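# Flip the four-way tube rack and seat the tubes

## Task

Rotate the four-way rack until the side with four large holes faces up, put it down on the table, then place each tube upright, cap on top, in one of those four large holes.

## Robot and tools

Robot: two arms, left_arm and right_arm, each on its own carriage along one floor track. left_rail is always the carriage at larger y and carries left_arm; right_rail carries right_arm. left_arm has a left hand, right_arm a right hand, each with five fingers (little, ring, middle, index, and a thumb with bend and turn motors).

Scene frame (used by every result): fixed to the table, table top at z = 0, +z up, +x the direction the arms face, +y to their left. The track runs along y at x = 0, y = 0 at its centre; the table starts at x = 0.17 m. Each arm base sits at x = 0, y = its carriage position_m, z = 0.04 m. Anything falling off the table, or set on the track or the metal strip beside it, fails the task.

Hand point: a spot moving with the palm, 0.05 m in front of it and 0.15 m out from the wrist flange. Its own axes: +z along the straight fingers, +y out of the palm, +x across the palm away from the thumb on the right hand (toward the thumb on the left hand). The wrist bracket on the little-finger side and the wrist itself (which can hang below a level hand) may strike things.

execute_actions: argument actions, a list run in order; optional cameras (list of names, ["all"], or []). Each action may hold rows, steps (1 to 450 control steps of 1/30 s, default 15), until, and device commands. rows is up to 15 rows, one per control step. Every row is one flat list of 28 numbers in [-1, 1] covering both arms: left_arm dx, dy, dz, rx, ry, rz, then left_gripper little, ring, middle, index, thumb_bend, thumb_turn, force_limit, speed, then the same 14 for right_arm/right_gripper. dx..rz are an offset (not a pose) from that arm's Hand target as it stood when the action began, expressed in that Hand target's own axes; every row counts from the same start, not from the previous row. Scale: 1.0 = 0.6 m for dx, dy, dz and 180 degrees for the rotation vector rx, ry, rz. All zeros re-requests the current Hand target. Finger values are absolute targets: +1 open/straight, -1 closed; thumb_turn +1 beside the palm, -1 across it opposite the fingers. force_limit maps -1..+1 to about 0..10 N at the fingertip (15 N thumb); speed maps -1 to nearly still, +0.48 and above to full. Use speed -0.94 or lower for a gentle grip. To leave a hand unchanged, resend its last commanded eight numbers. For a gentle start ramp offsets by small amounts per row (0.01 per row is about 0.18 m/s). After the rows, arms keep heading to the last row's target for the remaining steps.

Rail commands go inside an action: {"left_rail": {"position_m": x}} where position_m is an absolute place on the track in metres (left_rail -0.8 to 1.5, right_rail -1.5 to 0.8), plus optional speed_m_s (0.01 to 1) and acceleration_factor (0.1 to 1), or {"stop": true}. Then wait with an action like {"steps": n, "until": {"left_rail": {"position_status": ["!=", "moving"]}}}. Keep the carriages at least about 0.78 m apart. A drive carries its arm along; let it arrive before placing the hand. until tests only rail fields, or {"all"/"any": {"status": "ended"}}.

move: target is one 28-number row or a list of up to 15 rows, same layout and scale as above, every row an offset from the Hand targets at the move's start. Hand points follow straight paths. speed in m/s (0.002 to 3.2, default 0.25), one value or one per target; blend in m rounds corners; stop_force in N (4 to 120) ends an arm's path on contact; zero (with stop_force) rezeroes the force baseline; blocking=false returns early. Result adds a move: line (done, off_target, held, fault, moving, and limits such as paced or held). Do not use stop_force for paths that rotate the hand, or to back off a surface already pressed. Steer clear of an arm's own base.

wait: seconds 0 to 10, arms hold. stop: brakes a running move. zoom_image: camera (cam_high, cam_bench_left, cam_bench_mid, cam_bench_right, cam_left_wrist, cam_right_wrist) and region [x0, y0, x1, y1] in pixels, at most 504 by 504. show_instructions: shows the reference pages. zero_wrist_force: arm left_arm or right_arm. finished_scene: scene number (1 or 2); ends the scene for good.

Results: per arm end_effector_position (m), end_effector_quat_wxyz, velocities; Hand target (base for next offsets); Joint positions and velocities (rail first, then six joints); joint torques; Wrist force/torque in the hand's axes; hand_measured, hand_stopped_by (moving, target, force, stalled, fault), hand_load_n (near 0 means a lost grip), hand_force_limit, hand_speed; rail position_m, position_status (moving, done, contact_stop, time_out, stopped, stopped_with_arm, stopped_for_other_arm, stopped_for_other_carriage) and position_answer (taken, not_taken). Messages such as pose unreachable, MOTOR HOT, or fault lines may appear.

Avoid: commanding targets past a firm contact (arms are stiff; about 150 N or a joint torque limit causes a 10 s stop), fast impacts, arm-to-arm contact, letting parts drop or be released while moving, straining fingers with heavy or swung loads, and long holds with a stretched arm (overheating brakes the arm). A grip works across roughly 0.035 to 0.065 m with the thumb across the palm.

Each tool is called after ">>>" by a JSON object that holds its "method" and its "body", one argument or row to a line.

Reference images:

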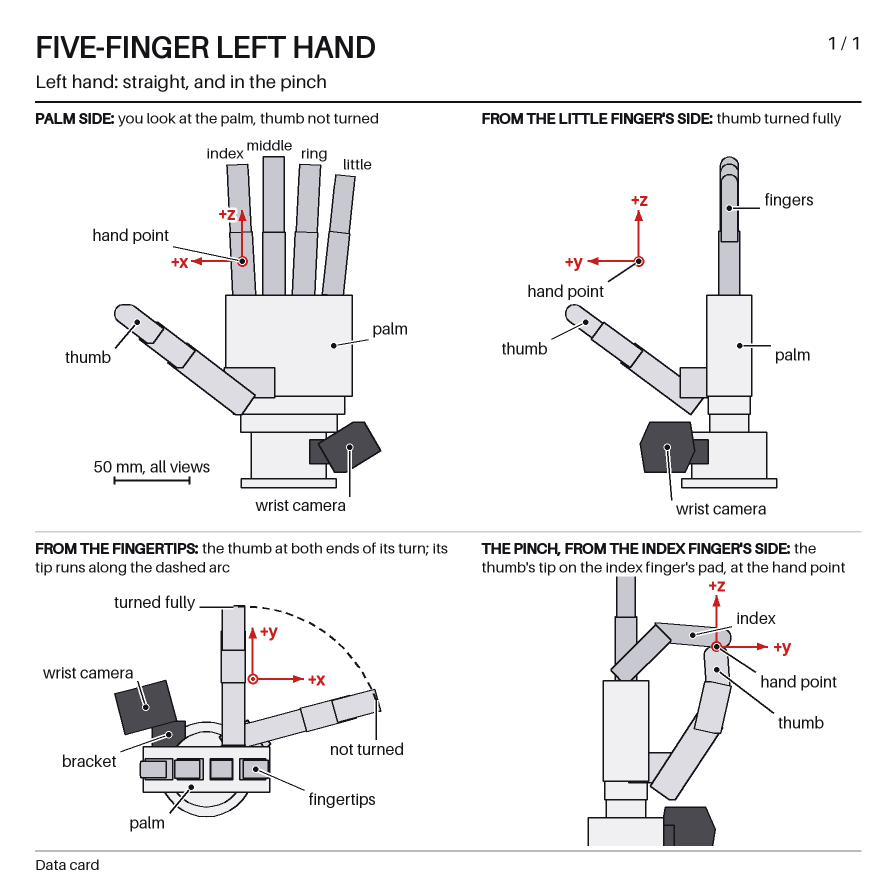

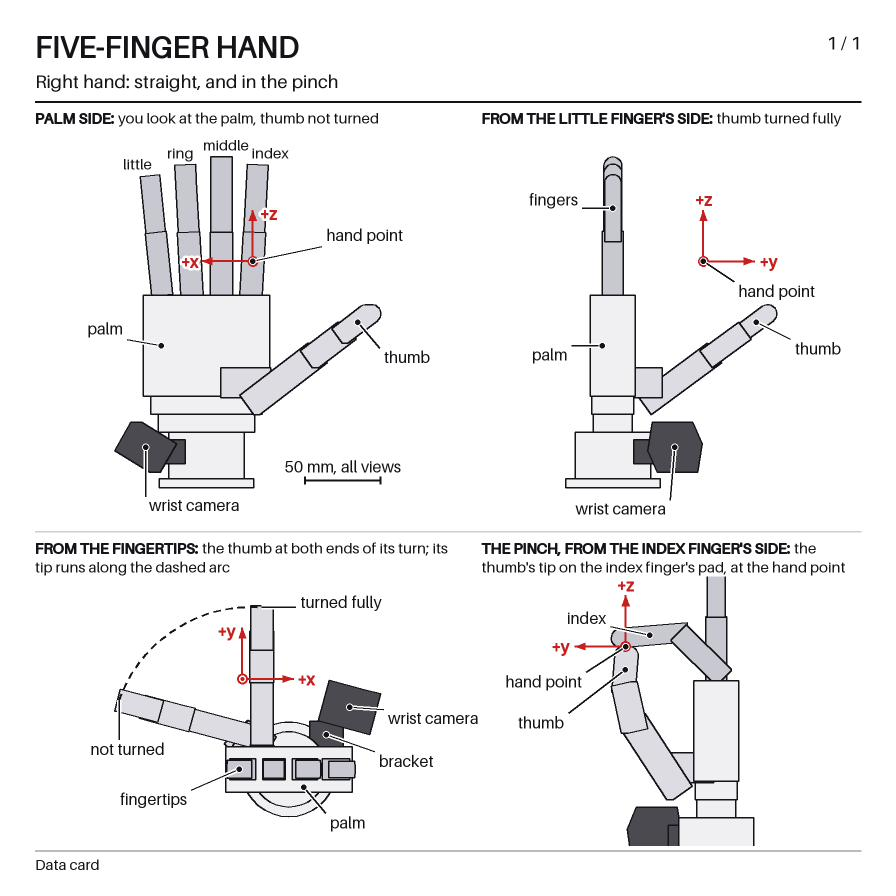

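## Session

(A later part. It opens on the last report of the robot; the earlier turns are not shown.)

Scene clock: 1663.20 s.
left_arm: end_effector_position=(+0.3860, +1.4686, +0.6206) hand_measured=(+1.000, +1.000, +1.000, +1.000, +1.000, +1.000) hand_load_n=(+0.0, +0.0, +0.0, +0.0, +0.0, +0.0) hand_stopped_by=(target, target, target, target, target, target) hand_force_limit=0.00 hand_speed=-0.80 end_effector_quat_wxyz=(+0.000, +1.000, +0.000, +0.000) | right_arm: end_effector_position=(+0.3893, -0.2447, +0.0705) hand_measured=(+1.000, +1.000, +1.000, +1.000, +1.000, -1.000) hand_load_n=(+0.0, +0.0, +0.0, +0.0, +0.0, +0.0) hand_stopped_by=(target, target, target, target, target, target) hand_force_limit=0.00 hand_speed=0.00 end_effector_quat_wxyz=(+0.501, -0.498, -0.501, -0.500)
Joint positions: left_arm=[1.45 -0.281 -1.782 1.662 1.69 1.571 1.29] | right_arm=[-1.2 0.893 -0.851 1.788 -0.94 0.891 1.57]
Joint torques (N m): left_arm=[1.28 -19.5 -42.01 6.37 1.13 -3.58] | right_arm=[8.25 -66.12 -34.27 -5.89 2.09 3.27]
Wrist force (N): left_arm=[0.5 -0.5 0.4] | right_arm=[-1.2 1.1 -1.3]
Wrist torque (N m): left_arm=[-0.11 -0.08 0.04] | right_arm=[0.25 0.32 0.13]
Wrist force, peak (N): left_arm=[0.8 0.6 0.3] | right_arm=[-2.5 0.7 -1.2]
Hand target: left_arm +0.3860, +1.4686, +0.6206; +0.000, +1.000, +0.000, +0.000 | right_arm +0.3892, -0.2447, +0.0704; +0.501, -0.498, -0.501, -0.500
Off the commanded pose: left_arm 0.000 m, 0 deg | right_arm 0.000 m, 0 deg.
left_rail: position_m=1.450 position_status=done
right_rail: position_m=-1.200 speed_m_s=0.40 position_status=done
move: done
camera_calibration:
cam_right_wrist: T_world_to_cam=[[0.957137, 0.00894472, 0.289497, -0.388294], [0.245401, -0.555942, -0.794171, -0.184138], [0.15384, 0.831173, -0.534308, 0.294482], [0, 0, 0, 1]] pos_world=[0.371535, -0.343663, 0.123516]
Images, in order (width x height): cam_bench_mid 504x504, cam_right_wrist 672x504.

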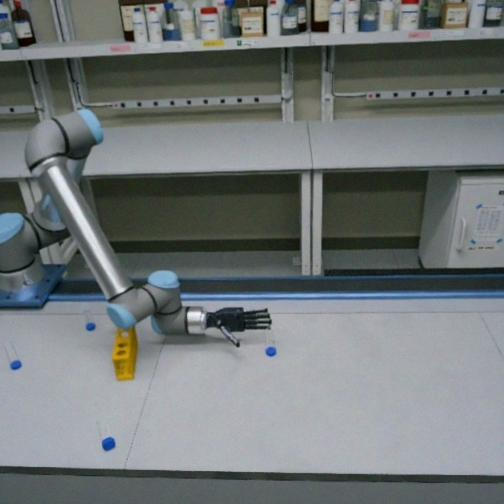

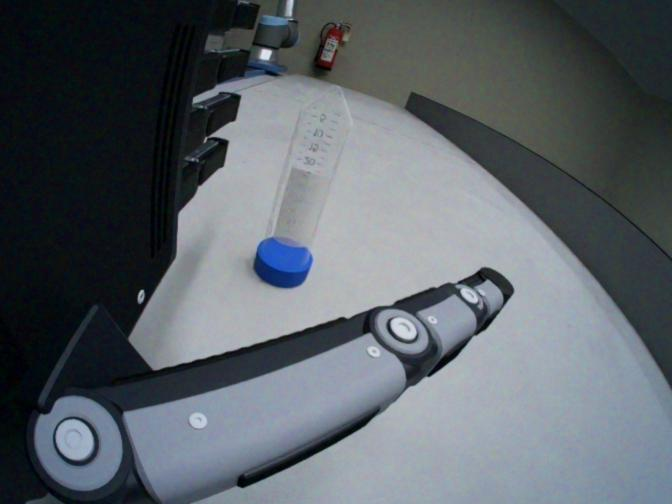

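>>> {"method": "move", "body": {
  "target": [0,0,0,0,0,0,1,1,1,1,1,1,0,-0.8,0,0,0.1217,0,0,0,1,1,1,1,1,-1,0,0],
  "speed": 0.1,
  "cameras": ["cam_right_wrist", "cam_bench_mid"]
}}

Scene clock: 1675.30 s.
left_arm: end_effector_position=(+0.3860, +1.4686, +0.6206) hand_measured=(+1.000, +1.000, +1.000, +1.000, +1.000, +1.000) hand_load_n=(+0.0, +0.0, +0.0, +0.0, +0.0, +0.0) hand_stopped_by=(target, target, target, target, target, target) hand_force_limit=0.00 hand_speed=-0.80 end_effector_quat_wxyz=(+0.000, +1.000, +0.000, +0.000) | right_arm: end_effector_position=(+0.3890, -0.1718, +0.0705) hand_measured=(+1.000, +1.000, +1.000, +1.000, +1.000, -1.000) hand_load_n=(+0.0, +0.0, +0.0, +0.0, +0.0, +0.0) hand_stopped_by=(target, target, target, target, target, target) hand_force_limit=0.00 hand_speed=0.00 end_effector_quat_wxyz=(+0.501, -0.498, -0.501, -0.500)
Joint positions: left_arm=[1.45 -0.281 -1.782 1.662 1.69 1.571 1.29] | right_arm=[-1.2 0.95 -0.781 1.636 -0.858 0.948 1.57]
Joint torques (N m): left_arm=[-0.21 -22.3 -42.95 6.32 0.59 -3.59] | right_arm=[15.34 -75.48 -36.72 2.05 2 -3.4]
Wrist force (N): left_arm=[0.5 0.4 0.4] | right_arm=[-1.0 0.6 -1.1]
Wrist torque (N m): left_arm=[0.02 -0.07 0.00] | right_arm=[0.16 0.25 0.13]
Wrist force, peak (N): left_arm=[0.7 0.6 -0.3] | right_arm=[-1.3 1.0 -1.9]
Hand target: left_arm +0.3860, +1.4686, +0.6206; +0.000, +1.000, +0.000, +0.000 | right_arm +0.3890, -0.1717, +0.0705; +0.501, -0.498, -0.501, -0.500
Off the commanded pose: left_arm 0.000 m, 0 deg | right_arm 0.000 m, 0 deg.
left_rail: position_m=1.450 position_status=done
right_rail: position_m=-1.200 speed_m_s=0.40 position_status=done
move: done
camera_calibration:
cam_right_wrist: T_world_to_cam=[[0.957154, 0.00898576, 0.28944, -0.388619], [0.245401, -0.555809, -0.794264, -0.143513], [0.153736, 0.831261, -0.5342, 0.233848], [0, 0, 0, 1]] pos_world=[0.371235, -0.270663, 0.123416]
Images, in order (width x height): cam_bench_mid 504x504, cam_right_wrist 672x504.

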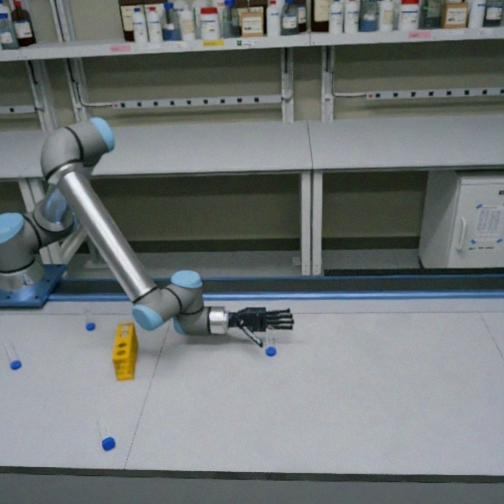

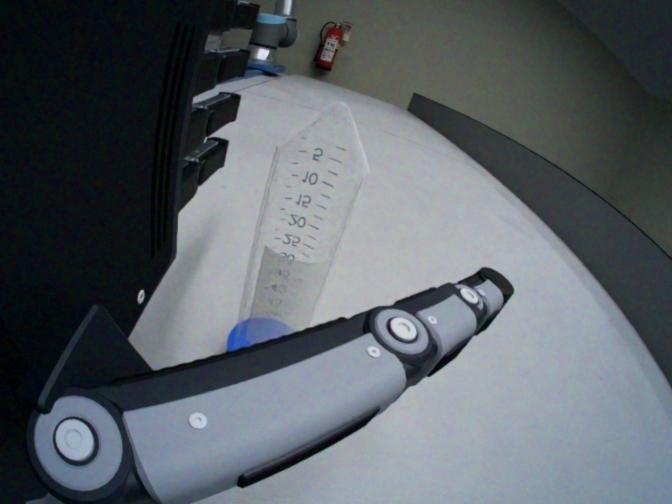

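>>> {"method": "execute_actions", "body": {
  "actions": [
    {"rows": [[0,0,0,0,0,0,1,1,1,1,1,1,0,-0.8,0,0,0,0,0,0,1,1,0.25,0.25,0.45,-1,-0.6,-0.6]], "steps": 75}
  ],
  "cameras": ["cam_right_wrist", "cam_bench_mid"]
}}

>>> {"method": "zoom_image", "body": {
  "camera": "cam_bench_mid",
  "region": [230, 290, 310, 370]
}}

Scene clock: 1685.83 s.
left_arm: end_effector_position=(+0.3860, +1.4686, +0.6206) hand_measured=(+1.000, +1.000, +1.000, +1.000, +1.000, +1.000) hand_load_n=(+0.0, +0.0, +0.0, +0.0, +0.0, +0.0) hand_stopped_by=(target, target, target, target, target, target) hand_force_limit=0.00 hand_speed=-0.80 end_effector_quat_wxyz=(+0.000, +1.000, +0.000, +0.000) | right_arm: end_effector_position=(+0.3890, -0.1717, +0.0705) hand_measured=(+1.000, +1.000, +0.250, +0.250, +0.450, -1.000) hand_load_n=(+0.0, +0.0, +0.0, +0.5, +0.0, +0.0) hand_stopped_by=(target, target, target, target, target, target) hand_force_limit=-0.60 hand_speed=-0.60 end_effector_quat_wxyz=(+0.501, -0.498, -0.501, -0.500)
Joint positions: left_arm=[1.45 -0.281 -1.782 1.662 1.69 1.571 1.29] | right_arm=[-1.2 0.951 -0.78 1.635 -0.857 0.948 1.57]
Joint torques (N m): left_arm=[4.73 -20.15 -42.82 6.43 1.06 -3.31] | right_arm=[11.53 -75.41 -34.33 1.32 -1.4 -3.68]
Wrist force (N): left_arm=[0.1 0.3 -0.1] | right_arm=[-1.3 0.7 -1.0]
Wrist torque (N m): left_arm=[0.04 -0.02 -0.02] | right_arm=[0.17 0.30 0.12]
Wrist force, peak (N): left_arm=[0.7 0.8 -0.2] | right_arm=[-1.3 1.0 -1.4]
Hand target: left_arm +0.3860, +1.4686, +0.6206; +0.000, +1.000, +0.000, +0.000 | right_arm +0.3890, -0.1717, +0.0705; +0.501, -0.498, -0.501, -0.500
Off the commanded pose: left_arm 0.000 m, 0 deg | right_arm 0.000 m, 0 deg.
left_rail: position_m=1.450 position_status=done
right_rail: position_m=-1.200 speed_m_s=0.40 position_status=done
camera_calibration:
cam_right_wrist: T_world_to_cam=[[0.957145, 0.00892965, 0.289472, -0.388636], [0.245381, -0.555896, -0.794209, -0.143481], [0.153825, 0.831204, -0.534264, 0.233724], [0, 0, 0, 1]] pos_world=[0.371235, -0.270563, 0.123416]
Images, in order (width x height): cam_bench_mid 504x504, cam_right_wrist 672x504.

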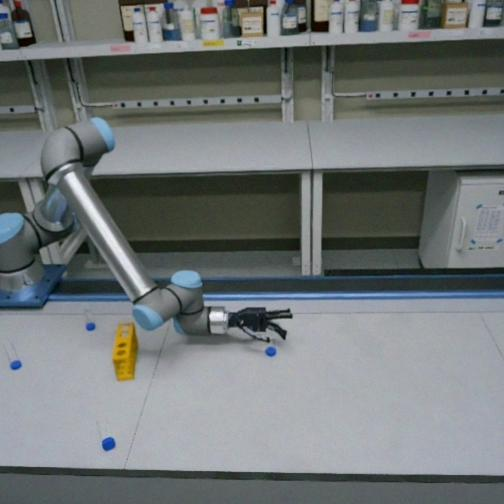

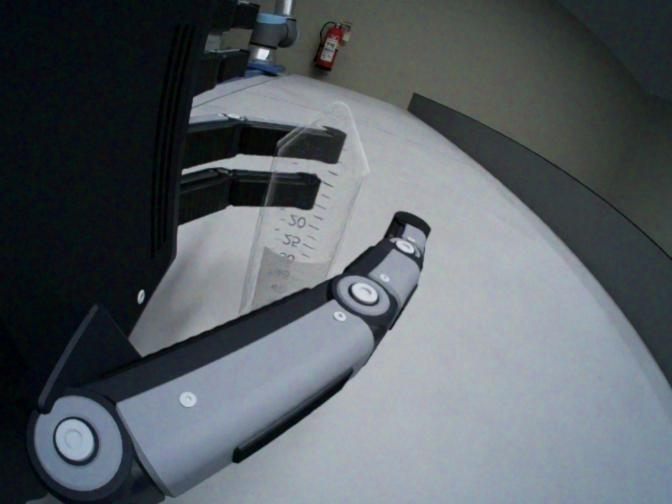

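Scaled by 6.300 from the camera's 504x504 image, which has a finer 720x720 frame.

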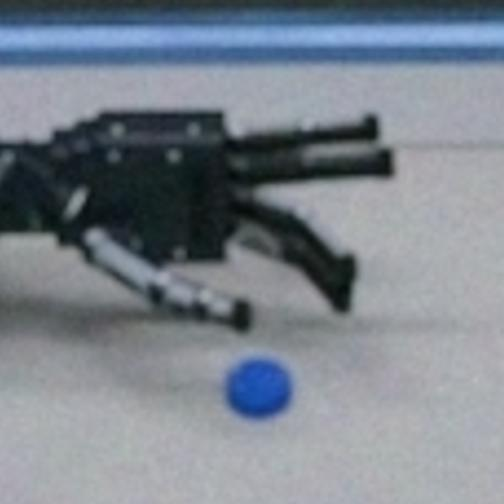

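>>> {"method": "execute_actions", "body": {
  "actions": [
    {"rows": [[0,0,0,0,0,0,1,1,1,1,1,1,0,-0.8,0,0,0,0,0,0,1,1,-0.3,-0.3,-0.5,-1,-0.5,-0.7]], "steps": 120}
  ],
  "cameras": ["cam_right_wrist", "cam_bench_mid"]
}}

>>> {"method": "zoom_image", "body": {
  "camera": "cam_bench_mid",
  "region": [230, 290, 310, 370]
}}

Scene clock: 1696.70 s.
left_arm: end_effector_position=(+0.3860, +1.4686, +0.6206) hand_measured=(+1.000, +1.000, +1.000, +1.000, +1.000, +1.000) hand_load_n=(+0.0, +0.0, +0.0, +0.0, +0.0, +0.0) hand_stopped_by=(target, target, target, target, target, target) hand_force_limit=0.00 hand_speed=-0.80 end_effector_quat_wxyz=(+0.000, +1.000, +0.000, +0.000) | right_arm: end_effector_position=(+0.3890, -0.1717, +0.0705) hand_measured=(+1.000, +1.000, -0.268, -0.296, +0.184, -1.000) hand_load_n=(+0.0, +0.0, +13.0, +3.5, +5.5, -1.5) hand_stopped_by=(target, target, force, force, force, target) hand_force_limit=-0.50 hand_speed=-0.70 end_effector_quat_wxyz=(+0.501, -0.498, -0.501, -0.500)
Joint positions: left_arm=[1.45 -0.281 -1.782 1.662 1.69 1.571 1.29] | right_arm=[-1.2 0.951 -0.78 1.635 -0.857 0.948 1.57]
Joint torques (N m): left_arm=[-0.05 -22.34 -42.8 6.2 1.15 -3.2] | right_arm=[2.6 -78.91 -23.36 -1.83 -1.11 -2.66]
Wrist force (N): left_arm=[0.0 0.3 -0.1] | right_arm=[-1.0 0.6 -1.1]
Wrist torque (N m): left_arm=[0.04 -0.01 -0.03] | right_arm=[0.16 0.25 0.14]
Wrist force, peak (N): left_arm=[0.9 -0.1 0.2] | right_arm=[-1.4 0.6 -1.4]
Hand target: left_arm +0.3860, +1.4686, +0.6206; +0.000, +1.000, +0.000, +0.000 | right_arm +0.3890, -0.1717, +0.0705; +0.501, -0.498, -0.501, -0.500
Off the commanded pose: left_arm 0.000 m, 0 deg | right_arm 0.000 m, 0 deg.
left_rail: position_m=1.450 position_status=done
right_rail: position_m=-1.200 speed_m_s=0.40 position_status=done
camera_calibration:
cam_right_wrist: T_world_to_cam=[[0.957137, 0.00894629, 0.289497, -0.388631], [0.245411, -0.555897, -0.794199, -0.143493], [0.153825, 0.831203, -0.534265, 0.233724], [0, 0, 0, 1]] pos_world=[0.371235, -0.270563, 0.123416]
Images, in order (width x height): cam_bench_mid 504x504, cam_right_wrist 672x504.

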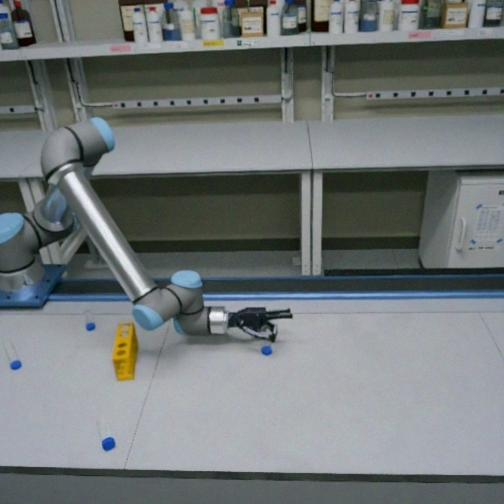

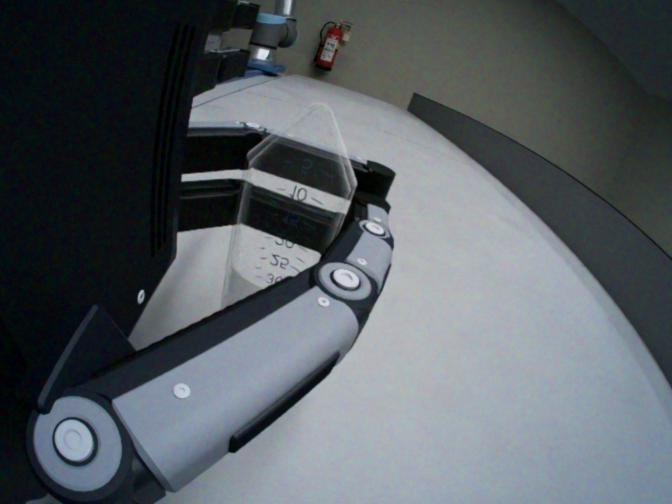

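Scaled by 6.300 from the camera's 504x504 image, which has a finer 720x720 frame.

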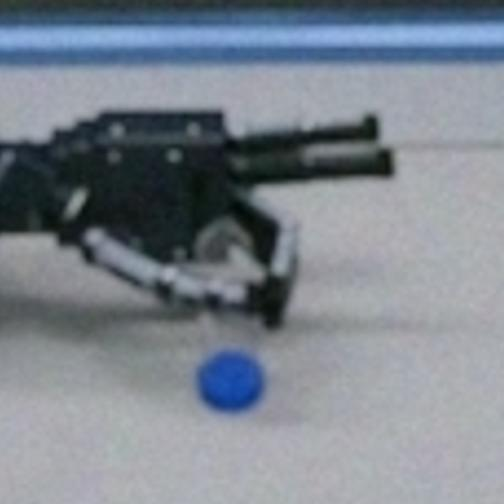

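>>> {"method": "execute_actions", "body": {
  "actions": [
    {"rows": [[0,0,0,0,0,0,1,1,1,1,1,1,0,-0.8,0,0,0,0,0,0,1,1,-0.22,-0.3,-0.5,-1,-0.5,-0.7]], "steps": 30}
  ]
}}

>>> {"method": "move", "body": {
  "target": [0,0,0,0,0,0,1,1,1,1,1,1,0,-0.8,0.1,0,0,0,0,0,1,1,-0.22,-0.3,-0.5,-1,-0.5,-0.7],
  "speed": 0.08,
  "cameras": ["cam_right_wrist", "cam_bench_mid"]
}}

>>> {"method": "zoom_image", "body": {
  "camera": "cam_bench_mid",
  "region": [220, 270, 300, 370]
}}

Scene clock: 1707.07 s.
left_arm: end_effector_position=(+0.3860, +1.4686, +0.6206) hand_measured=(+1.000, +1.000, +1.000, +1.000, +1.000, +1.000) hand_load_n=(+0.0, +0.0, +0.0, +0.0, +0.0, +0.0) hand_stopped_by=(target, target, target, target, target, target) hand_force_limit=0.00 hand_speed=-0.80 end_effector_quat_wxyz=(+0.000, +1.000, +0.000, +0.000) | right_arm: end_effector_position=(+0.3890, -0.1717, +0.0705) hand_measured=(+1.000, +1.000, -0.220, -0.296, +0.184, -1.000) hand_load_n=(+0.0, +0.0, +0.0, +4.5, +3.0, -3.0) hand_stopped_by=(target, target, target, force, force, target) hand_force_limit=-0.50 hand_speed=-0.70 end_effector_quat_wxyz=(+0.501, -0.498, -0.501, -0.500)
Joint positions: left_arm=[1.45 -0.281 -1.782 1.662 1.69 1.571 1.29] | right_arm=[-1.2 0.951 -0.78 1.635 -0.857 0.948 1.57]
Joint torques (N m): left_arm=[2.51 -21.33 -43.41 6.59 0.77 -3.3] | right_arm=[-0.89 -77.44 -23.53 -3.33 -0.99 -1.11]
Wrist force (N): left_arm=[0.1 0.3 0.1] | right_arm=[-1.1 0.5 -0.9]
Wrist torque (N m): left_arm=[0.03 -0.01 -0.01] | right_arm=[0.14 0.26 0.14]
Wrist force, peak (N): left_arm=[0.6 0.3 0.7] | right_arm=[-1.4 0.6 -1.4]
Hand target: left_arm +0.3860, +1.4686, +0.6206; +0.000, +1.000, +0.000, +0.000 | right_arm +0.3890, -0.1717, +0.0705; +0.501, -0.498, -0.501, -0.500
Off the commanded pose: left_arm 0.000 m, 0 deg | right_arm 0.000 m, 0 deg.
left_rail: position_m=1.450 position_status=done
right_rail: position_m=-1.200 speed_m_s=0.40 position_status=done

Scene clock: 1708.30 s.
left_arm: end_effector_position=(+0.3860, +1.4686, +0.6206) hand_measured=(+1.000, +1.000, +1.000, +1.000, +1.000, +1.000) hand_load_n=(+0.0, +0.0, +0.0, +0.0, +0.0, +0.0) hand_stopped_by=(target, target, target, target, target, target) hand_force_limit=0.00 hand_speed=-0.80 end_effector_quat_wxyz=(+0.000, +1.000, +0.000, +0.000) | right_arm: end_effector_position=(+0.3888, -0.1718, +0.1303) hand_measured=(+1.000, +1.000, -0.220, -0.296, +0.184, -1.000) hand_load_n=(+0.0, +0.0, +0.0, +4.5, +2.5, -3.0) hand_stopped_by=(target, target, target, force, force, target) hand_force_limit=-0.50 hand_speed=-0.70 end_effector_quat_wxyz=(+0.501, -0.498, -0.501, -0.500)
Joint positions: left_arm=[1.45 -0.281 -1.782 1.662 1.69 1.571 1.29] | right_arm=[-1.2 0.951 -0.852 1.631 -0.781 0.948 1.57]
Joint torques (N m): left_arm=[0.87 -20.4 -42.03 6.06 0.92 -3.62] | right_arm=[12.4 -89.58 -39.19 1.92 1.42 -1.53]
Wrist force (N): left_arm=[0.1 0.4 0.4] | right_arm=[-1.4 0.3 -1.3]
Wrist torque (N m): left_arm=[0.02 0.00 -0.02] | right_arm=[0.14 0.34 0.10]
Wrist force, peak (N): left_arm=[0.8 0.6 -0.1] | right_arm=[-2.1 0.7 -1.1]
Hand target: left_arm +0.3860, +1.4686, +0.6206; +0.000, +1.000, +0.000, +0.000 | right_arm +0.3888, -0.1718, +0.1305; +0.501, -0.498, -0.501, -0.500
Off the commanded pose: left_arm 0.000 m, 0 deg | right_arm 0.000 m, 0 deg.
left_rail: position_m=1.450 position_status=done
right_rail: position_m=-1.200 speed_m_s=0.40 position_status=done
move: done
camera_calibration:
cam_right_wrist: T_world_to_cam=[[0.957182, 0.00895852, 0.289347, -0.405833], [0.245296, -0.555875, -0.79425, -0.0959729], [0.153725, 0.831218, -0.534271, 0.265814], [0, 0, 0, 1]] pos_world=[0.371135, -0.270663, 0.183217]
Images, in order (width x height): cam_bench_mid 504x504, cam_right_wrist 672x504.

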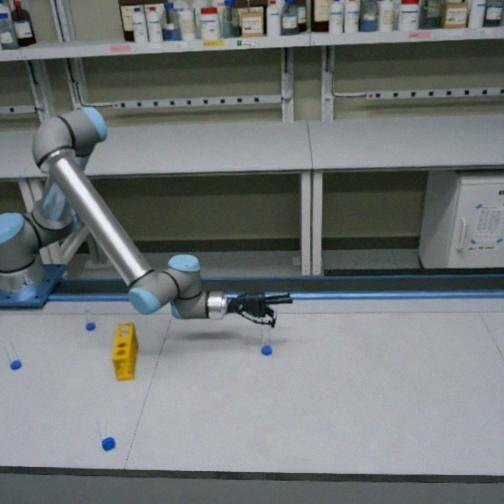

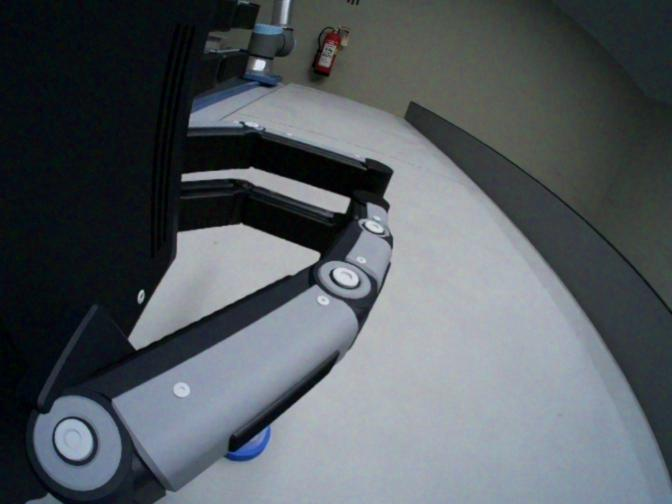

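Scaled by 5.040 from the camera's 504x504 image, which has a finer 720x720 frame.

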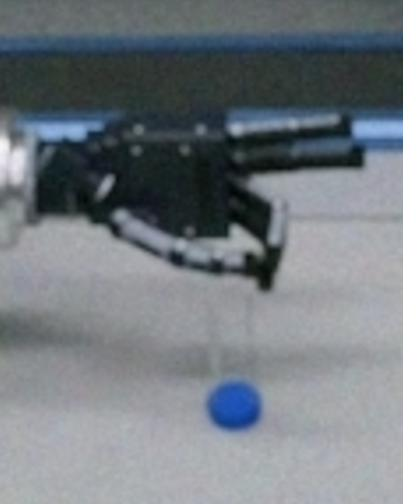

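>>> {"method": "execute_actions", "body": {
  "actions": [
    {"rows": [[0,0,0,0,0,0,1,1,1,1,1,1,0,-0.8,0,0,0,0,0,0,1,1,1,1,1,-1,0,0]], "steps": 30}
  ],
  "cameras": ["cam_right_wrist"]
}}

Scene clock: 1758.07 s.
left_arm: end_effector_position=(+0.3860, +1.4686, +0.6206) hand_measured=(+1.000, +1.000, +1.000, +1.000, +1.000, +1.000) hand_load_n=(+0.0, +0.0, +0.0, +0.0, +0.0, +0.0) hand_stopped_by=(target, target, target, target, target, target) hand_force_limit=0.00 hand_speed=-0.80 end_effector_quat_wxyz=(+0.000, +1.000, +0.000, +0.000) | right_arm: end_effector_position=(+0.3888, -0.1718, +0.1305) hand_measured=(+1.000, +1.000, +1.000, +1.000, +1.000, -1.000) hand_load_n=(+0.0, +0.0, +0.0, +0.0, +0.0, +0.0) hand_stopped_by=(target, target, target, target, target, target) hand_force_limit=0.00 hand_speed=0.00 end_effector_quat_wxyz=(+0.501, -0.498, -0.501, -0.500)
Joint positions: left_arm=[1.45 -0.281 -1.782 1.662 1.69 1.571 1.29] | right_arm=[-1.2 0.951 -0.852 1.631 -0.781 0.948 1.57]
Joint torques (N m): left_arm=[-1.26 -22.09 -43.07 6.07 1.11 -3.4] | right_arm=[-1.6 -88.58 -38.57 1.97 -1.11 -3.57]
Wrist force (N): left_arm=[0.2 0.2 0.0] | right_arm=[-1.0 0.8 -1.2]
Wrist torque (N m): left_arm=[0.01 -0.03 0.00] | right_arm=[0.20 0.28 0.13]
Wrist force, peak (N): left_arm=[0.8 0.4 0.1] | right_arm=[-1.5 0.8 -1.3]
Hand target: left_arm +0.3860, +1.4686, +0.6206; +0.000, +1.000, +0.000, +0.000 | right_arm +0.3888, -0.1718, +0.1305; +0.501, -0.498, -0.501, -0.500
Off the commanded pose: left_arm 0.000 m, 0 deg | right_arm 0.000 m, 0 deg.
left_rail: position_m=1.450 position_status=done
right_rail: position_m=-1.200 speed_m_s=0.40 position_status=done
camera_calibration:
cam_right_wrist: T_world_to_cam=[[0.957145, 0.00892965, 0.289472, -0.405907], [0.245381, -0.555896, -0.794209, -0.0958592], [0.153825, 0.831204, -0.534264, 0.265879], [0, 0, 0, 1]] pos_world=[0.371135, -0.270663, 0.183416]
Images, in order (width x height): cam_right_wrist 672x504.

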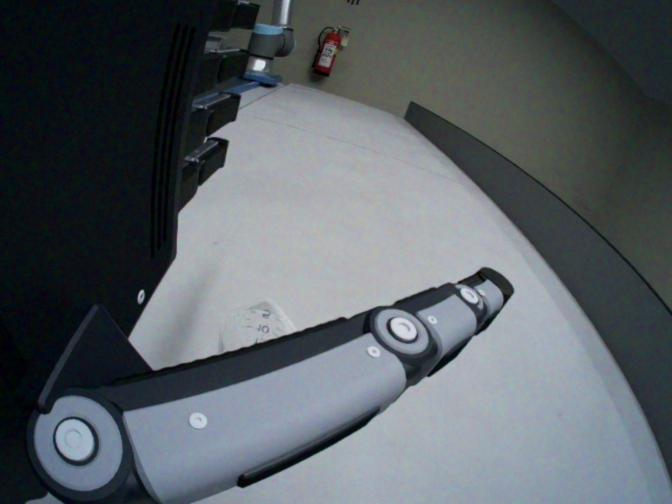

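>>> {"method": "move", "body": {
  "target": [
    [0,0,0,0,0,0,1,1,1,1,1,1,0,-0.8,0,-0.008,-0.027,0,0,0,1,1,1,1,1,-1,0,0],
    [0,0,0,0,0,0,1,1,1,1,1,1,0,-0.8,-0.1,-0.008,-0.027,0,0,0,1,1,1,1,1,-1,0,0]
  ],
  "speed": 0.1,
  "cameras": ["cam_right_wrist"]
}}

Scene clock: 1770.30 s.
left_arm: end_effector_position=(+0.3860, +1.4686, +0.6206) hand_measured=(+1.000, +1.000, +1.000, +1.000, +1.000, +1.000) hand_load_n=(+0.0, +0.0, +0.0, +0.0, +0.0, +0.0) hand_stopped_by=(target, target, target, target, target, target) hand_force_limit=0.00 hand_speed=-0.80 end_effector_quat_wxyz=(+0.000, +1.000, +0.000, +0.000) | right_arm: end_effector_position=(+0.3843, -0.1879, +0.0707) hand_measured=(+1.000, +1.000, +1.000, +1.000, +1.000, -1.000) hand_load_n=(+0.0, +0.0, +0.0, +0.0, +0.0, +0.0) hand_stopped_by=(target, target, target, target, target, target) hand_force_limit=0.00 hand_speed=0.00 end_effector_quat_wxyz=(+0.501, -0.498, -0.501, -0.500)
Joint positions: left_arm=[1.45 -0.281 -1.782 1.662 1.69 1.571 1.29] | right_arm=[-1.2 0.944 -0.799 1.675 -0.878 0.941 1.57]
Joint torques (N m): left_arm=[3.53 -21.63 -43.24 6.41 0.96 -3.33] | right_arm=[-3.06 -70.58 -36.51 -6.1 0.44 2.6]
Wrist force (N): left_arm=[0.0 0.0 0.2] | right_arm=[-1.0 0.9 -1.2]
Wrist torque (N m): left_arm=[-0.02 0.00 -0.01] | right_arm=[0.20 0.28 0.18]
Wrist force, peak (N): left_arm=[0.8 0.3 0.3] | right_arm=[-1.9 0.7 -1.3]
Hand target: left_arm +0.3860, +1.4686, +0.6206; +0.000, +1.000, +0.000, +0.000 | right_arm +0.3842, -0.1879, +0.0705; +0.501, -0.498, -0.501, -0.500
Off the commanded pose: left_arm 0.000 m, 0 deg | right_arm 0.000 m, 0 deg.
left_rail: position_m=1.450 position_status=done
right_rail: position_m=-1.200 speed_m_s=0.40 position_status=done
move: done
camera_calibration:
cam_right_wrist: T_world_to_cam=[[0.957114, 0.00899629, 0.289573, -0.384031], [0.245492, -0.555943, -0.794142, -0.151292], [0.153842, 0.831172, -0.534309, 0.248093], [0, 0, 0, 1]] pos_world=[0.366536, -0.286863, 0.123616]
Images, in order (width x height): cam_right_wrist 672x504.

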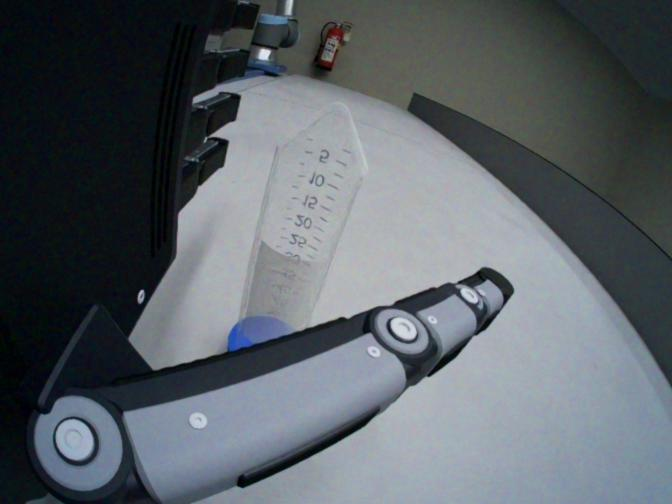

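>>> {"method": "execute_actions", "body": {
  "actions": [
    {"rows": [[0,0,0,0,0,0,1,1,1,1,1,1,0,-0.8,0,0,0,0,0,0,1,1,0.08,0.08,0.6,-1,-0.3,-0.5]], "steps": 50},
    {"rows": [[0,0,0,0,0,0,1,1,1,1,1,1,0,-0.8,0,0,0,0,0,0,1,1,0.08,0.08,-0.4,-1,-0.4,-0.6]], "steps": 70}
  ],
  "cameras": ["cam_right_wrist", "cam_bench_mid"]
}}

>>> {"method": "zoom_image", "body": {
  "camera": "cam_bench_mid",
  "region": [230, 290, 310, 370]
}}

Scene clock: 1783.03 s.
left_arm: end_effector_position=(+0.3860, +1.4686, +0.6206) hand_measured=(+1.000, +1.000, +1.000, +1.000, +1.000, +1.000) hand_load_n=(+0.0, +0.0, +0.0, +0.0, +0.0, +0.0) hand_stopped_by=(target, target, target, target, target, target) hand_force_limit=0.00 hand_speed=-0.80 end_effector_quat_wxyz=(+0.000, +1.000, +0.000, +0.000) | right_arm: end_effector_position=(+0.3842, -0.1879, +0.0705) hand_measured=(+1.000, +1.000, +0.080, +0.080, -0.136, -1.000) hand_load_n=(+0.0, +0.0, +0.0, +1.5, +5.5, -0.5) hand_stopped_by=(target, target, target, target, force, target) hand_force_limit=-0.40 hand_speed=-0.60 end_effector_quat_wxyz=(+0.501, -0.498, -0.501, -0.500)
Joint positions: left_arm=[1.45 -0.281 -1.782 1.662 1.69 1.571 1.29] | right_arm=[-1.2 0.944 -0.799 1.675 -0.879 0.941 1.57]
Joint torques (N m): left_arm=[-0.25 -20.53 -43.84 5.95 1.31 -3.27] | right_arm=[5 -73.01 -26.95 -4.52 1.65 3.18]
Wrist force (N): left_arm=[0.7 -0.1 0.1] | right_arm=[0.7 0.5 -1.1]
Wrist torque (N m): left_arm=[-0.03 -0.10 0.03] | right_arm=[0.19 0.29 0.26]
Wrist force, peak (N): left_arm=[0.7 0.5 0.5] | right_arm=[-1.4 1.0 -1.4]
Hand target: left_arm +0.3860, +1.4686, +0.6206; +0.000, +1.000, +0.000, +0.000 | right_arm +0.3842, -0.1879, +0.0705; +0.501, -0.498, -0.501, -0.500
Off the commanded pose: left_arm 0.000 m, 0 deg | right_arm 0.000 m, 0 deg.
left_rail: position_m=1.450 position_status=done
right_rail: position_m=-1.200 speed_m_s=0.40 position_status=done
camera_calibration:
cam_right_wrist: T_world_to_cam=[[0.95714, 0.00890532, 0.28949, -0.384], [0.245395, -0.55583, -0.794251, -0.151314], [0.153834, 0.831249, -0.534192, 0.247913], [0, 0, 0, 1]] pos_world=[0.366535, -0.286762, 0.123416]
Images, in order (width x height): cam_bench_mid 504x504, cam_right_wrist 672x504.

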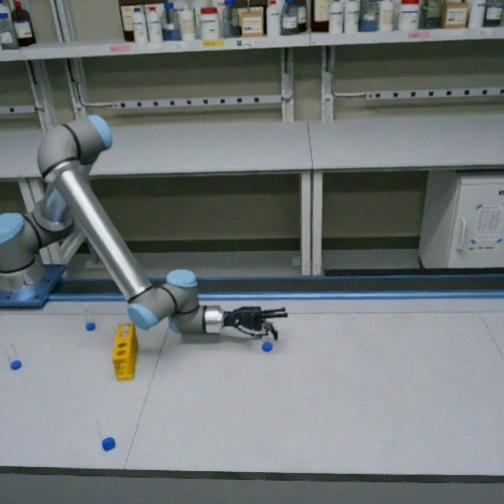

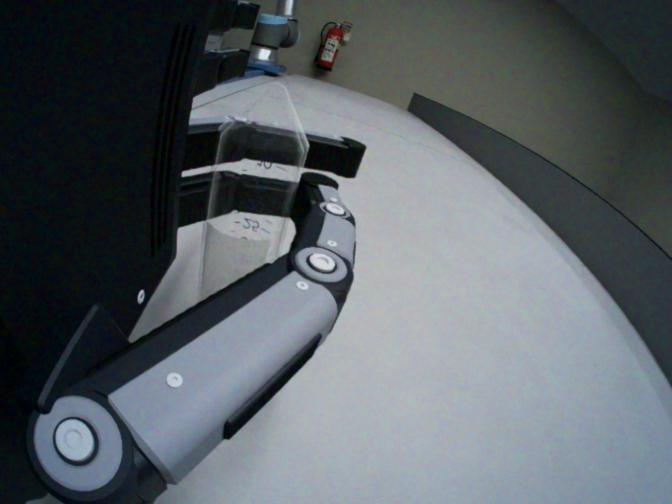

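Scaled by 6.300 from the camera's 504x504 image, which has a finer 720x720 frame.

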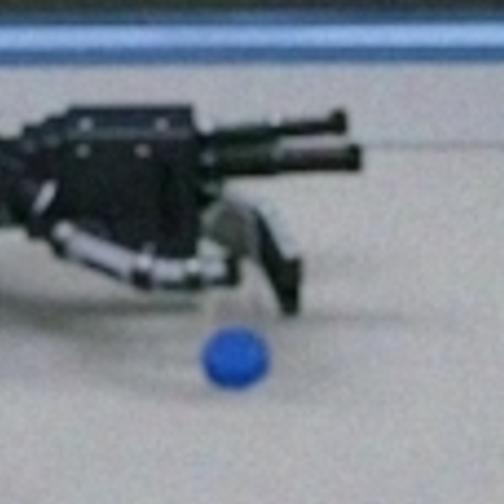

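>>> {"method": "move", "body": {
  "target": [0,0,0,0,0,0,1,1,1,1,1,1,0,-0.8,0.06,0,0,0,0,0,1,1,0.08,0.08,-0.4,-1,-0.4,-0.6],
  "speed": 0.06,
  "cameras": ["cam_right_wrist", "cam_bench_mid"]
}}

>>> {"method": "zoom_image", "body": {
  "camera": "cam_bench_mid",
  "region": [230, 280, 310, 360]
}}

Scene clock: 1792.40 s.
left_arm: end_effector_position=(+0.3860, +1.4686, +0.6206) hand_measured=(+1.000, +1.000, +1.000, +1.000, +1.000, +1.000) hand_load_n=(+0.0, +0.0, +0.0, +0.0, +0.0, +0.0) hand_stopped_by=(target, target, target, target, target, target) hand_force_limit=0.00 hand_speed=-0.80 end_effector_quat_wxyz=(+0.000, +1.000, +0.000, +0.000) | right_arm: end_effector_position=(+0.3841, -0.1879, +0.1062) hand_measured=(+1.000, +1.000, +0.080, +0.080, -0.136, -1.000) hand_load_n=(+0.0, +0.0, +0.0, +1.0, +5.5, -0.5) hand_stopped_by=(target, target, target, target, force, target) hand_force_limit=-0.40 hand_speed=-0.60 end_effector_quat_wxyz=(+0.501, -0.498, -0.501, -0.500)
Joint positions: left_arm=[1.45 -0.281 -1.782 1.662 1.69 1.571 1.29] | right_arm=[-1.2 0.944 -0.843 1.673 -0.833 0.941 1.57]
Joint torques (N m): left_arm=[-0.3 -20.24 -42.4 6.54 1.23 -3.34] | right_arm=[4.72 -90.17 -38.08 2.31 1.29 0.19]
Wrist force (N): left_arm=[0.3 0.2 0.3] | right_arm=[-1.2 0.7 -1.0]
Wrist torque (N m): left_arm=[0.00 -0.04 0.00] | right_arm=[0.17 0.29 0.13]
Wrist force, peak (N): left_arm=[0.9 -0.1 0.3] | right_arm=[-1.5 0.9 -1.4]
Hand target: left_arm +0.3860, +1.4686, +0.6206; +0.000, +1.000, +0.000, +0.000 | right_arm +0.3842, -0.1879, +0.1065; +0.501, -0.498, -0.501, -0.500
Off the commanded pose: left_arm 0.000 m, 0 deg | right_arm 0.000 m, 0 deg.
left_rail: position_m=1.450 position_status=done
right_rail: position_m=-1.200 speed_m_s=0.40 position_status=done
move: done
camera_calibration:
cam_right_wrist: T_world_to_cam=[[0.957159, 0.00901008, 0.289423, -0.394233], [0.245387, -0.555876, -0.794221, -0.122926], [0.153727, 0.831217, -0.534272, 0.267179], [0, 0, 0, 1]] pos_world=[0.366435, -0.286863, 0.159216]
Images, in order (width x height): cam_bench_mid 504x504, cam_right_wrist 672x504.

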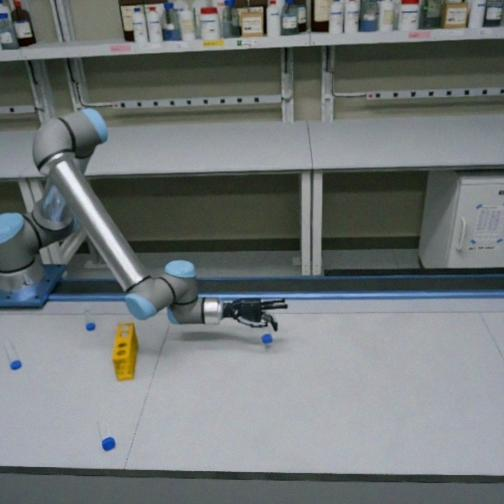

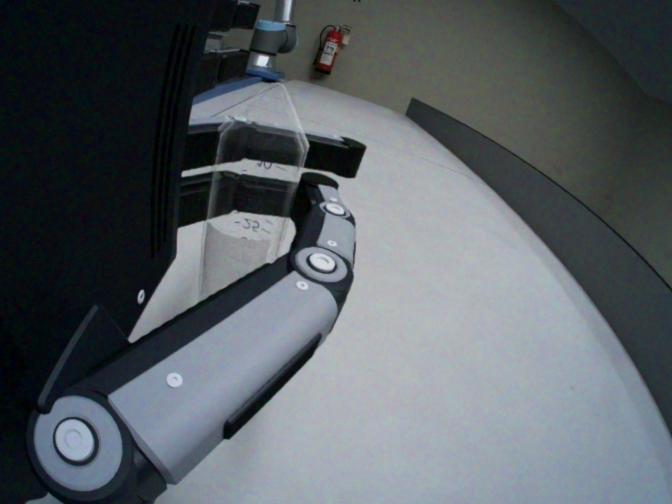

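Scaled by 6.300 from the camera's 504x504 image, which has a finer 720x720 frame.

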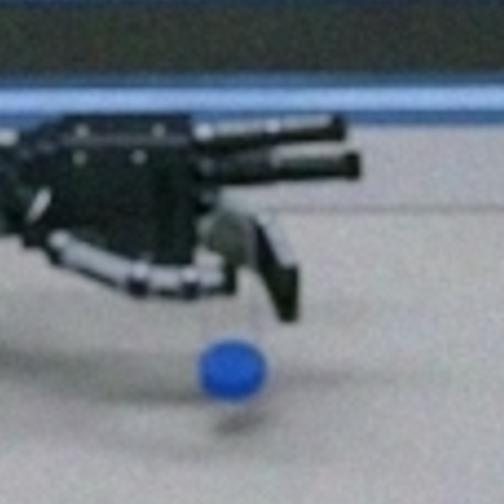

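>>> {"method": "move", "body": {
  "target": [0,0,0,0,0,0,1,1,1,1,1,1,0,-0.8,-0.058,0,0,0,0,0,1,1,0.08,0.08,-0.4,-1,-0.4,-0.6],
  "speed": 0.05
}}

>>> {"method": "execute_actions", "body": {
  "actions": [
    {"rows": [[0,0,0,0,0,0,1,1,1,1,1,1,0,-0.8,0,0,0,0,0,0,1,1,0.08,0.08,1,-1,0,-0.6]], "steps": 40},
    {"rows": [[0,0,0,0,0,0,1,1,1,1,1,1,0,-0.8,0,0,0,0,0,0,1,1,0.7,0.7,1,-1,0,-0.6]], "steps": 30}
  ],
  "cameras": ["cam_right_wrist", "cam_bench_mid"]
}}

Scene clock: 1843.73 s.
left_arm: end_effector_position=(+0.3860, +1.4686, +0.6206) hand_measured=(+1.000, +1.000, +1.000, +1.000, +1.000, +1.000) hand_load_n=(+0.0, +0.0, +0.0, +0.0, +0.0, +0.0) hand_stopped_by=(target, target, target, target, target, target) hand_force_limit=0.00 hand_speed=-0.80 end_effector_quat_wxyz=(+0.000, +1.000, +0.000, +0.000) | right_arm: end_effector_position=(+0.3842, -0.1880, +0.0718) hand_measured=(+1.000, +1.000, +0.080, +0.080, -0.136, -1.000) hand_load_n=(+0.0, +0.0, +0.0, +1.0, +5.5, -0.5) hand_stopped_by=(target, target, target, target, force, target) hand_force_limit=-0.40 hand_speed=-0.60 end_effector_quat_wxyz=(+0.501, -0.498, -0.501, -0.500)
Joint positions: left_arm=[1.45 -0.281 -1.782 1.662 1.69 1.571 1.29] | right_arm=[-1.2 0.944 -0.8 1.675 -0.877 0.941 1.57]
Joint torques (N m): left_arm=[2.21 -21.8 -42.72 6.6 1 -3.34] | right_arm=[-8.95 -71.96 -34.6 -5.62 -0.71 -1.38]
Wrist force (N): left_arm=[0.5 -0.1 0.2] | right_arm=[-1.4 1.0 -1.2]
Wrist torque (N m): left_arm=[-0.03 -0.08 0.02] | right_arm=[0.22 0.32 0.13]
Wrist force, peak (N): left_arm=[0.7 -0.1 0.7] | right_arm=[-1.4 0.8 -1.6]
Hand target: left_arm +0.3860, +1.4686, +0.6206; +0.000, +1.000, +0.000, +0.000 | right_arm +0.3842, -0.1879, +0.0717; +0.501, -0.498, -0.501, -0.500
Off the commanded pose: left_arm 0.000 m, 0 deg | right_arm 0.000 m, 0 deg.
left_rail: position_m=1.450 position_status=done
right_rail: position_m=-1.200 speed_m_s=0.40 position_status=done
move: done

Scene clock: 1846.27 s.
left_arm: end_effector_position=(+0.3860, +1.4686, +0.6206) hand_measured=(+1.000, +1.000, +1.000, +1.000, +1.000, +1.000) hand_load_n=(+0.0, +0.0, +0.0, +0.0, +0.0, +0.0) hand_stopped_by=(target, target, target, target, target, target) hand_force_limit=0.00 hand_speed=-0.80 end_effector_quat_wxyz=(+0.000, +1.000, +0.000, +0.000) | right_arm: end_effector_position=(+0.3842, -0.1879, +0.0717) hand_measured=(+1.000, +1.000, +0.700, +0.700, +1.000, -1.000) hand_load_n=(+0.5, +0.0, +0.0, +0.0, +0.0, +0.0) hand_stopped_by=(target, target, target, target, target, target) hand_force_limit=0.00 hand_speed=-0.60 end_effector_quat_wxyz=(+0.501, -0.498, -0.501, -0.500)
Joint positions: left_arm=[1.45 -0.281 -1.782 1.662 1.69 1.571 1.29] | right_arm=[-1.2 0.944 -0.8 1.675 -0.877 0.941 1.57]
Joint torques (N m): left_arm=[0.19 -19.05 -43.26 6.28 0.57 -3.19] | right_arm=[-9.06 -71.91 -36.32 -5.74 1.09 2.88]
Wrist force (N): left_arm=[0.5 0.2 0.0] | right_arm=[-1.0 0.7 -1.2]
Wrist torque (N m): left_arm=[0.02 -0.08 0.01] | right_arm=[0.18 0.28 0.14]
Wrist force, peak (N): left_arm=[0.9 0.1 0.3] | right_arm=[-1.2 0.9 -1.5]
Hand target: left_arm +0.3860, +1.4686, +0.6206; +0.000, +1.000, +0.000, +0.000 | right_arm +0.3842, -0.1879, +0.0717; +0.501, -0.498, -0.501, -0.500
Off the commanded pose: left_arm 0.000 m, 0 deg | right_arm 0.000 m, 0 deg.
left_rail: position_m=1.450 position_status=done
right_rail: position_m=-1.200 speed_m_s=0.40 position_status=done
camera_calibration:
cam_right_wrist: T_world_to_cam=[[0.957159, 0.00901008, 0.289423, -0.384316], [0.245387, -0.555876, -0.794221, -0.150375], [0.153727, 0.831217, -0.534272, 0.248595], [0, 0, 0, 1]] pos_world=[0.366535, -0.286763, 0.124616]
Images, in order (width x height): cam_bench_mid 504x504, cam_right_wrist 672x504.

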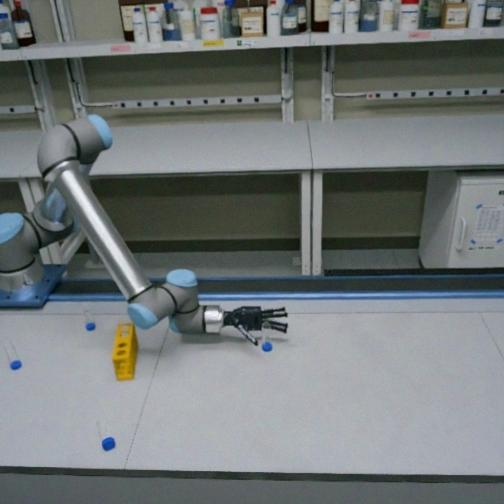

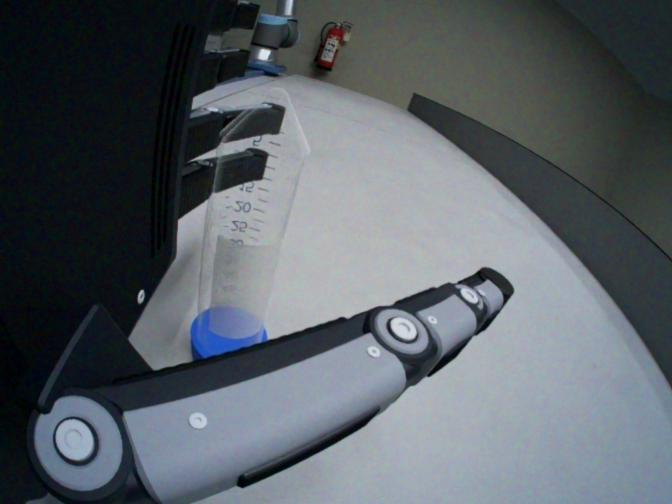

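>>> {"method": "move", "body": {
  "target": [0,0,0,0,0,0,1,1,1,1,1,1,0,-0.8,0,-0.0567,-0.0058,0,0,0,1,1,1,1,1,-1,0,-0.2],
  "speed": 0.05
}}

>>> {"method": "execute_actions", "body": {
  "actions": [
    {"rows": [[0,0,0,0,0,0,1,1,1,1,1,1,0,-0.8,0,0,0,0,0,0,1,1,0.1,0.1,0.6,-1,-0.3,-0.5]], "steps": 50}
  ],
  "cameras": ["cam_right_wrist"]
}}

Scene clock: 1860.47 s.
left_arm: end_effector_position=(+0.3860, +1.4686, +0.6206) hand_measured=(+1.000, +1.000, +1.000, +1.000, +1.000, +1.000) hand_load_n=(+0.0, +0.0, +0.0, +0.0, +0.0, +0.0) hand_stopped_by=(target, target, target, target, target, target) hand_force_limit=0.00 hand_speed=-0.80 end_effector_quat_wxyz=(+0.000, +1.000, +0.000, +0.000) | right_arm: end_effector_position=(+0.3505, -0.1914, +0.0716) hand_measured=(+1.000, +1.000, +1.000, +1.000, +1.000, -1.000) hand_load_n=(+0.0, +0.0, +0.0, +0.0, +0.0, +0.5) hand_stopped_by=(target, target, target, target, target, target) hand_force_limit=0.00 hand_speed=-0.20 end_effector_quat_wxyz=(+0.501, -0.498, -0.501, -0.500)
Joint positions: left_arm=[1.45 -0.281 -1.782 1.662 1.69 1.571 1.29] | right_arm=[-1.2 0.976 -0.817 1.712 -0.897 0.973 1.57]
Joint torques (N m): left_arm=[1.34 -21.32 -43.74 6.61 0.99 -3.4] | right_arm=[14.38 -87.61 -20.48 -6.31 2.24 -3.7]
Wrist force (N): left_arm=[-0.3 0.2 0.2] | right_arm=[-1.1 1.0 -1.1]
Wrist torque (N m): left_arm=[0.00 0.05 -0.04] | right_arm=[0.21 0.32 0.14]
Wrist force, peak (N): left_arm=[0.9 -0.2 0.2] | right_arm=[-1.3 0.9 -1.4]
Hand target: left_arm +0.3860, +1.4686, +0.6206; +0.000, +1.000, +0.000, +0.000 | right_arm +0.3502, -0.1915, +0.0716; +0.501, -0.498, -0.501, -0.500
Off the commanded pose: left_arm 0.000 m, 0 deg | right_arm 0.000 m, 0 deg.
left_rail: position_m=1.450 position_status=done
right_rail: position_m=-1.200 speed_m_s=0.40 position_status=done
move: done

Scene clock: 1862.33 s.
left_arm: end_effector_position=(+0.3860, +1.4686, +0.6206) hand_measured=(+1.000, +1.000, +1.000, +1.000, +1.000, +1.000) hand_load_n=(+0.0, +0.0, +0.0, +0.0, +0.0, +0.0) hand_stopped_by=(target, target, target, target, target, target) hand_force_limit=0.00 hand_speed=-0.80 end_effector_quat_wxyz=(+0.000, +1.000, +0.000, +0.000) | right_arm: end_effector_position=(+0.3502, -0.1915, +0.0716) hand_measured=(+1.000, +1.000, +0.100, +0.100, +0.600, -1.000) hand_load_n=(+0.0, +0.0, +0.0, +0.0, +0.0, +0.0) hand_stopped_by=(target, target, target, target, target, target) hand_force_limit=-0.30 hand_speed=-0.50 end_effector_quat_wxyz=(+0.501, -0.498, -0.501, -0.500)
Joint positions: left_arm=[1.45 -0.281 -1.782 1.662 1.69 1.571 1.29] | right_arm=[-1.2 0.976 -0.817 1.713 -0.898 0.974 1.57]
Joint torques (N m): left_arm=[0.88 -19.64 -42.99 6.35 1.2 -3.71] | right_arm=[13.2 -87.1 -20.87 -5.79 1.68 -3.43]
Wrist force (N): left_arm=[0.3 0.0 0.2] | right_arm=[-1.1 0.9 -1.2]
Wrist torque (N m): left_arm=[-0.01 -0.04 0.00] | right_arm=[0.20 0.33 0.14]
Wrist force, peak (N): left_arm=[0.4 0.9 0.3] | right_arm=[-1.1 1.1 -1.7]
Hand target: left_arm +0.3860, +1.4686, +0.6206; +0.000, +1.000, +0.000, +0.000 | right_arm +0.3502, -0.1915, +0.0716; +0.501, -0.498, -0.501, -0.500
Off the commanded pose: left_arm 0.000 m, 0 deg | right_arm 0.000 m, 0 deg.
left_rail: position_m=1.450 position_status=done
right_rail: position_m=-1.200 speed_m_s=0.40 position_status=done
camera_calibration:
cam_right_wrist: T_world_to_cam=[[0.957145, 0.00892965, 0.289472, -0.351736], [0.245381, -0.555896, -0.794209, -0.144118], [0.153825, 0.831204, -0.534264, 0.256723], [0, 0, 0, 1]] pos_world=[0.332535, -0.290363, 0.124516]
Images, in order (width x height): cam_right_wrist 672x504.

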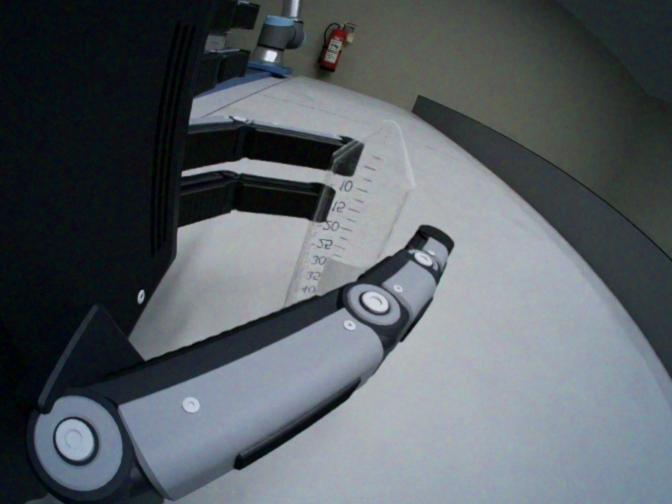

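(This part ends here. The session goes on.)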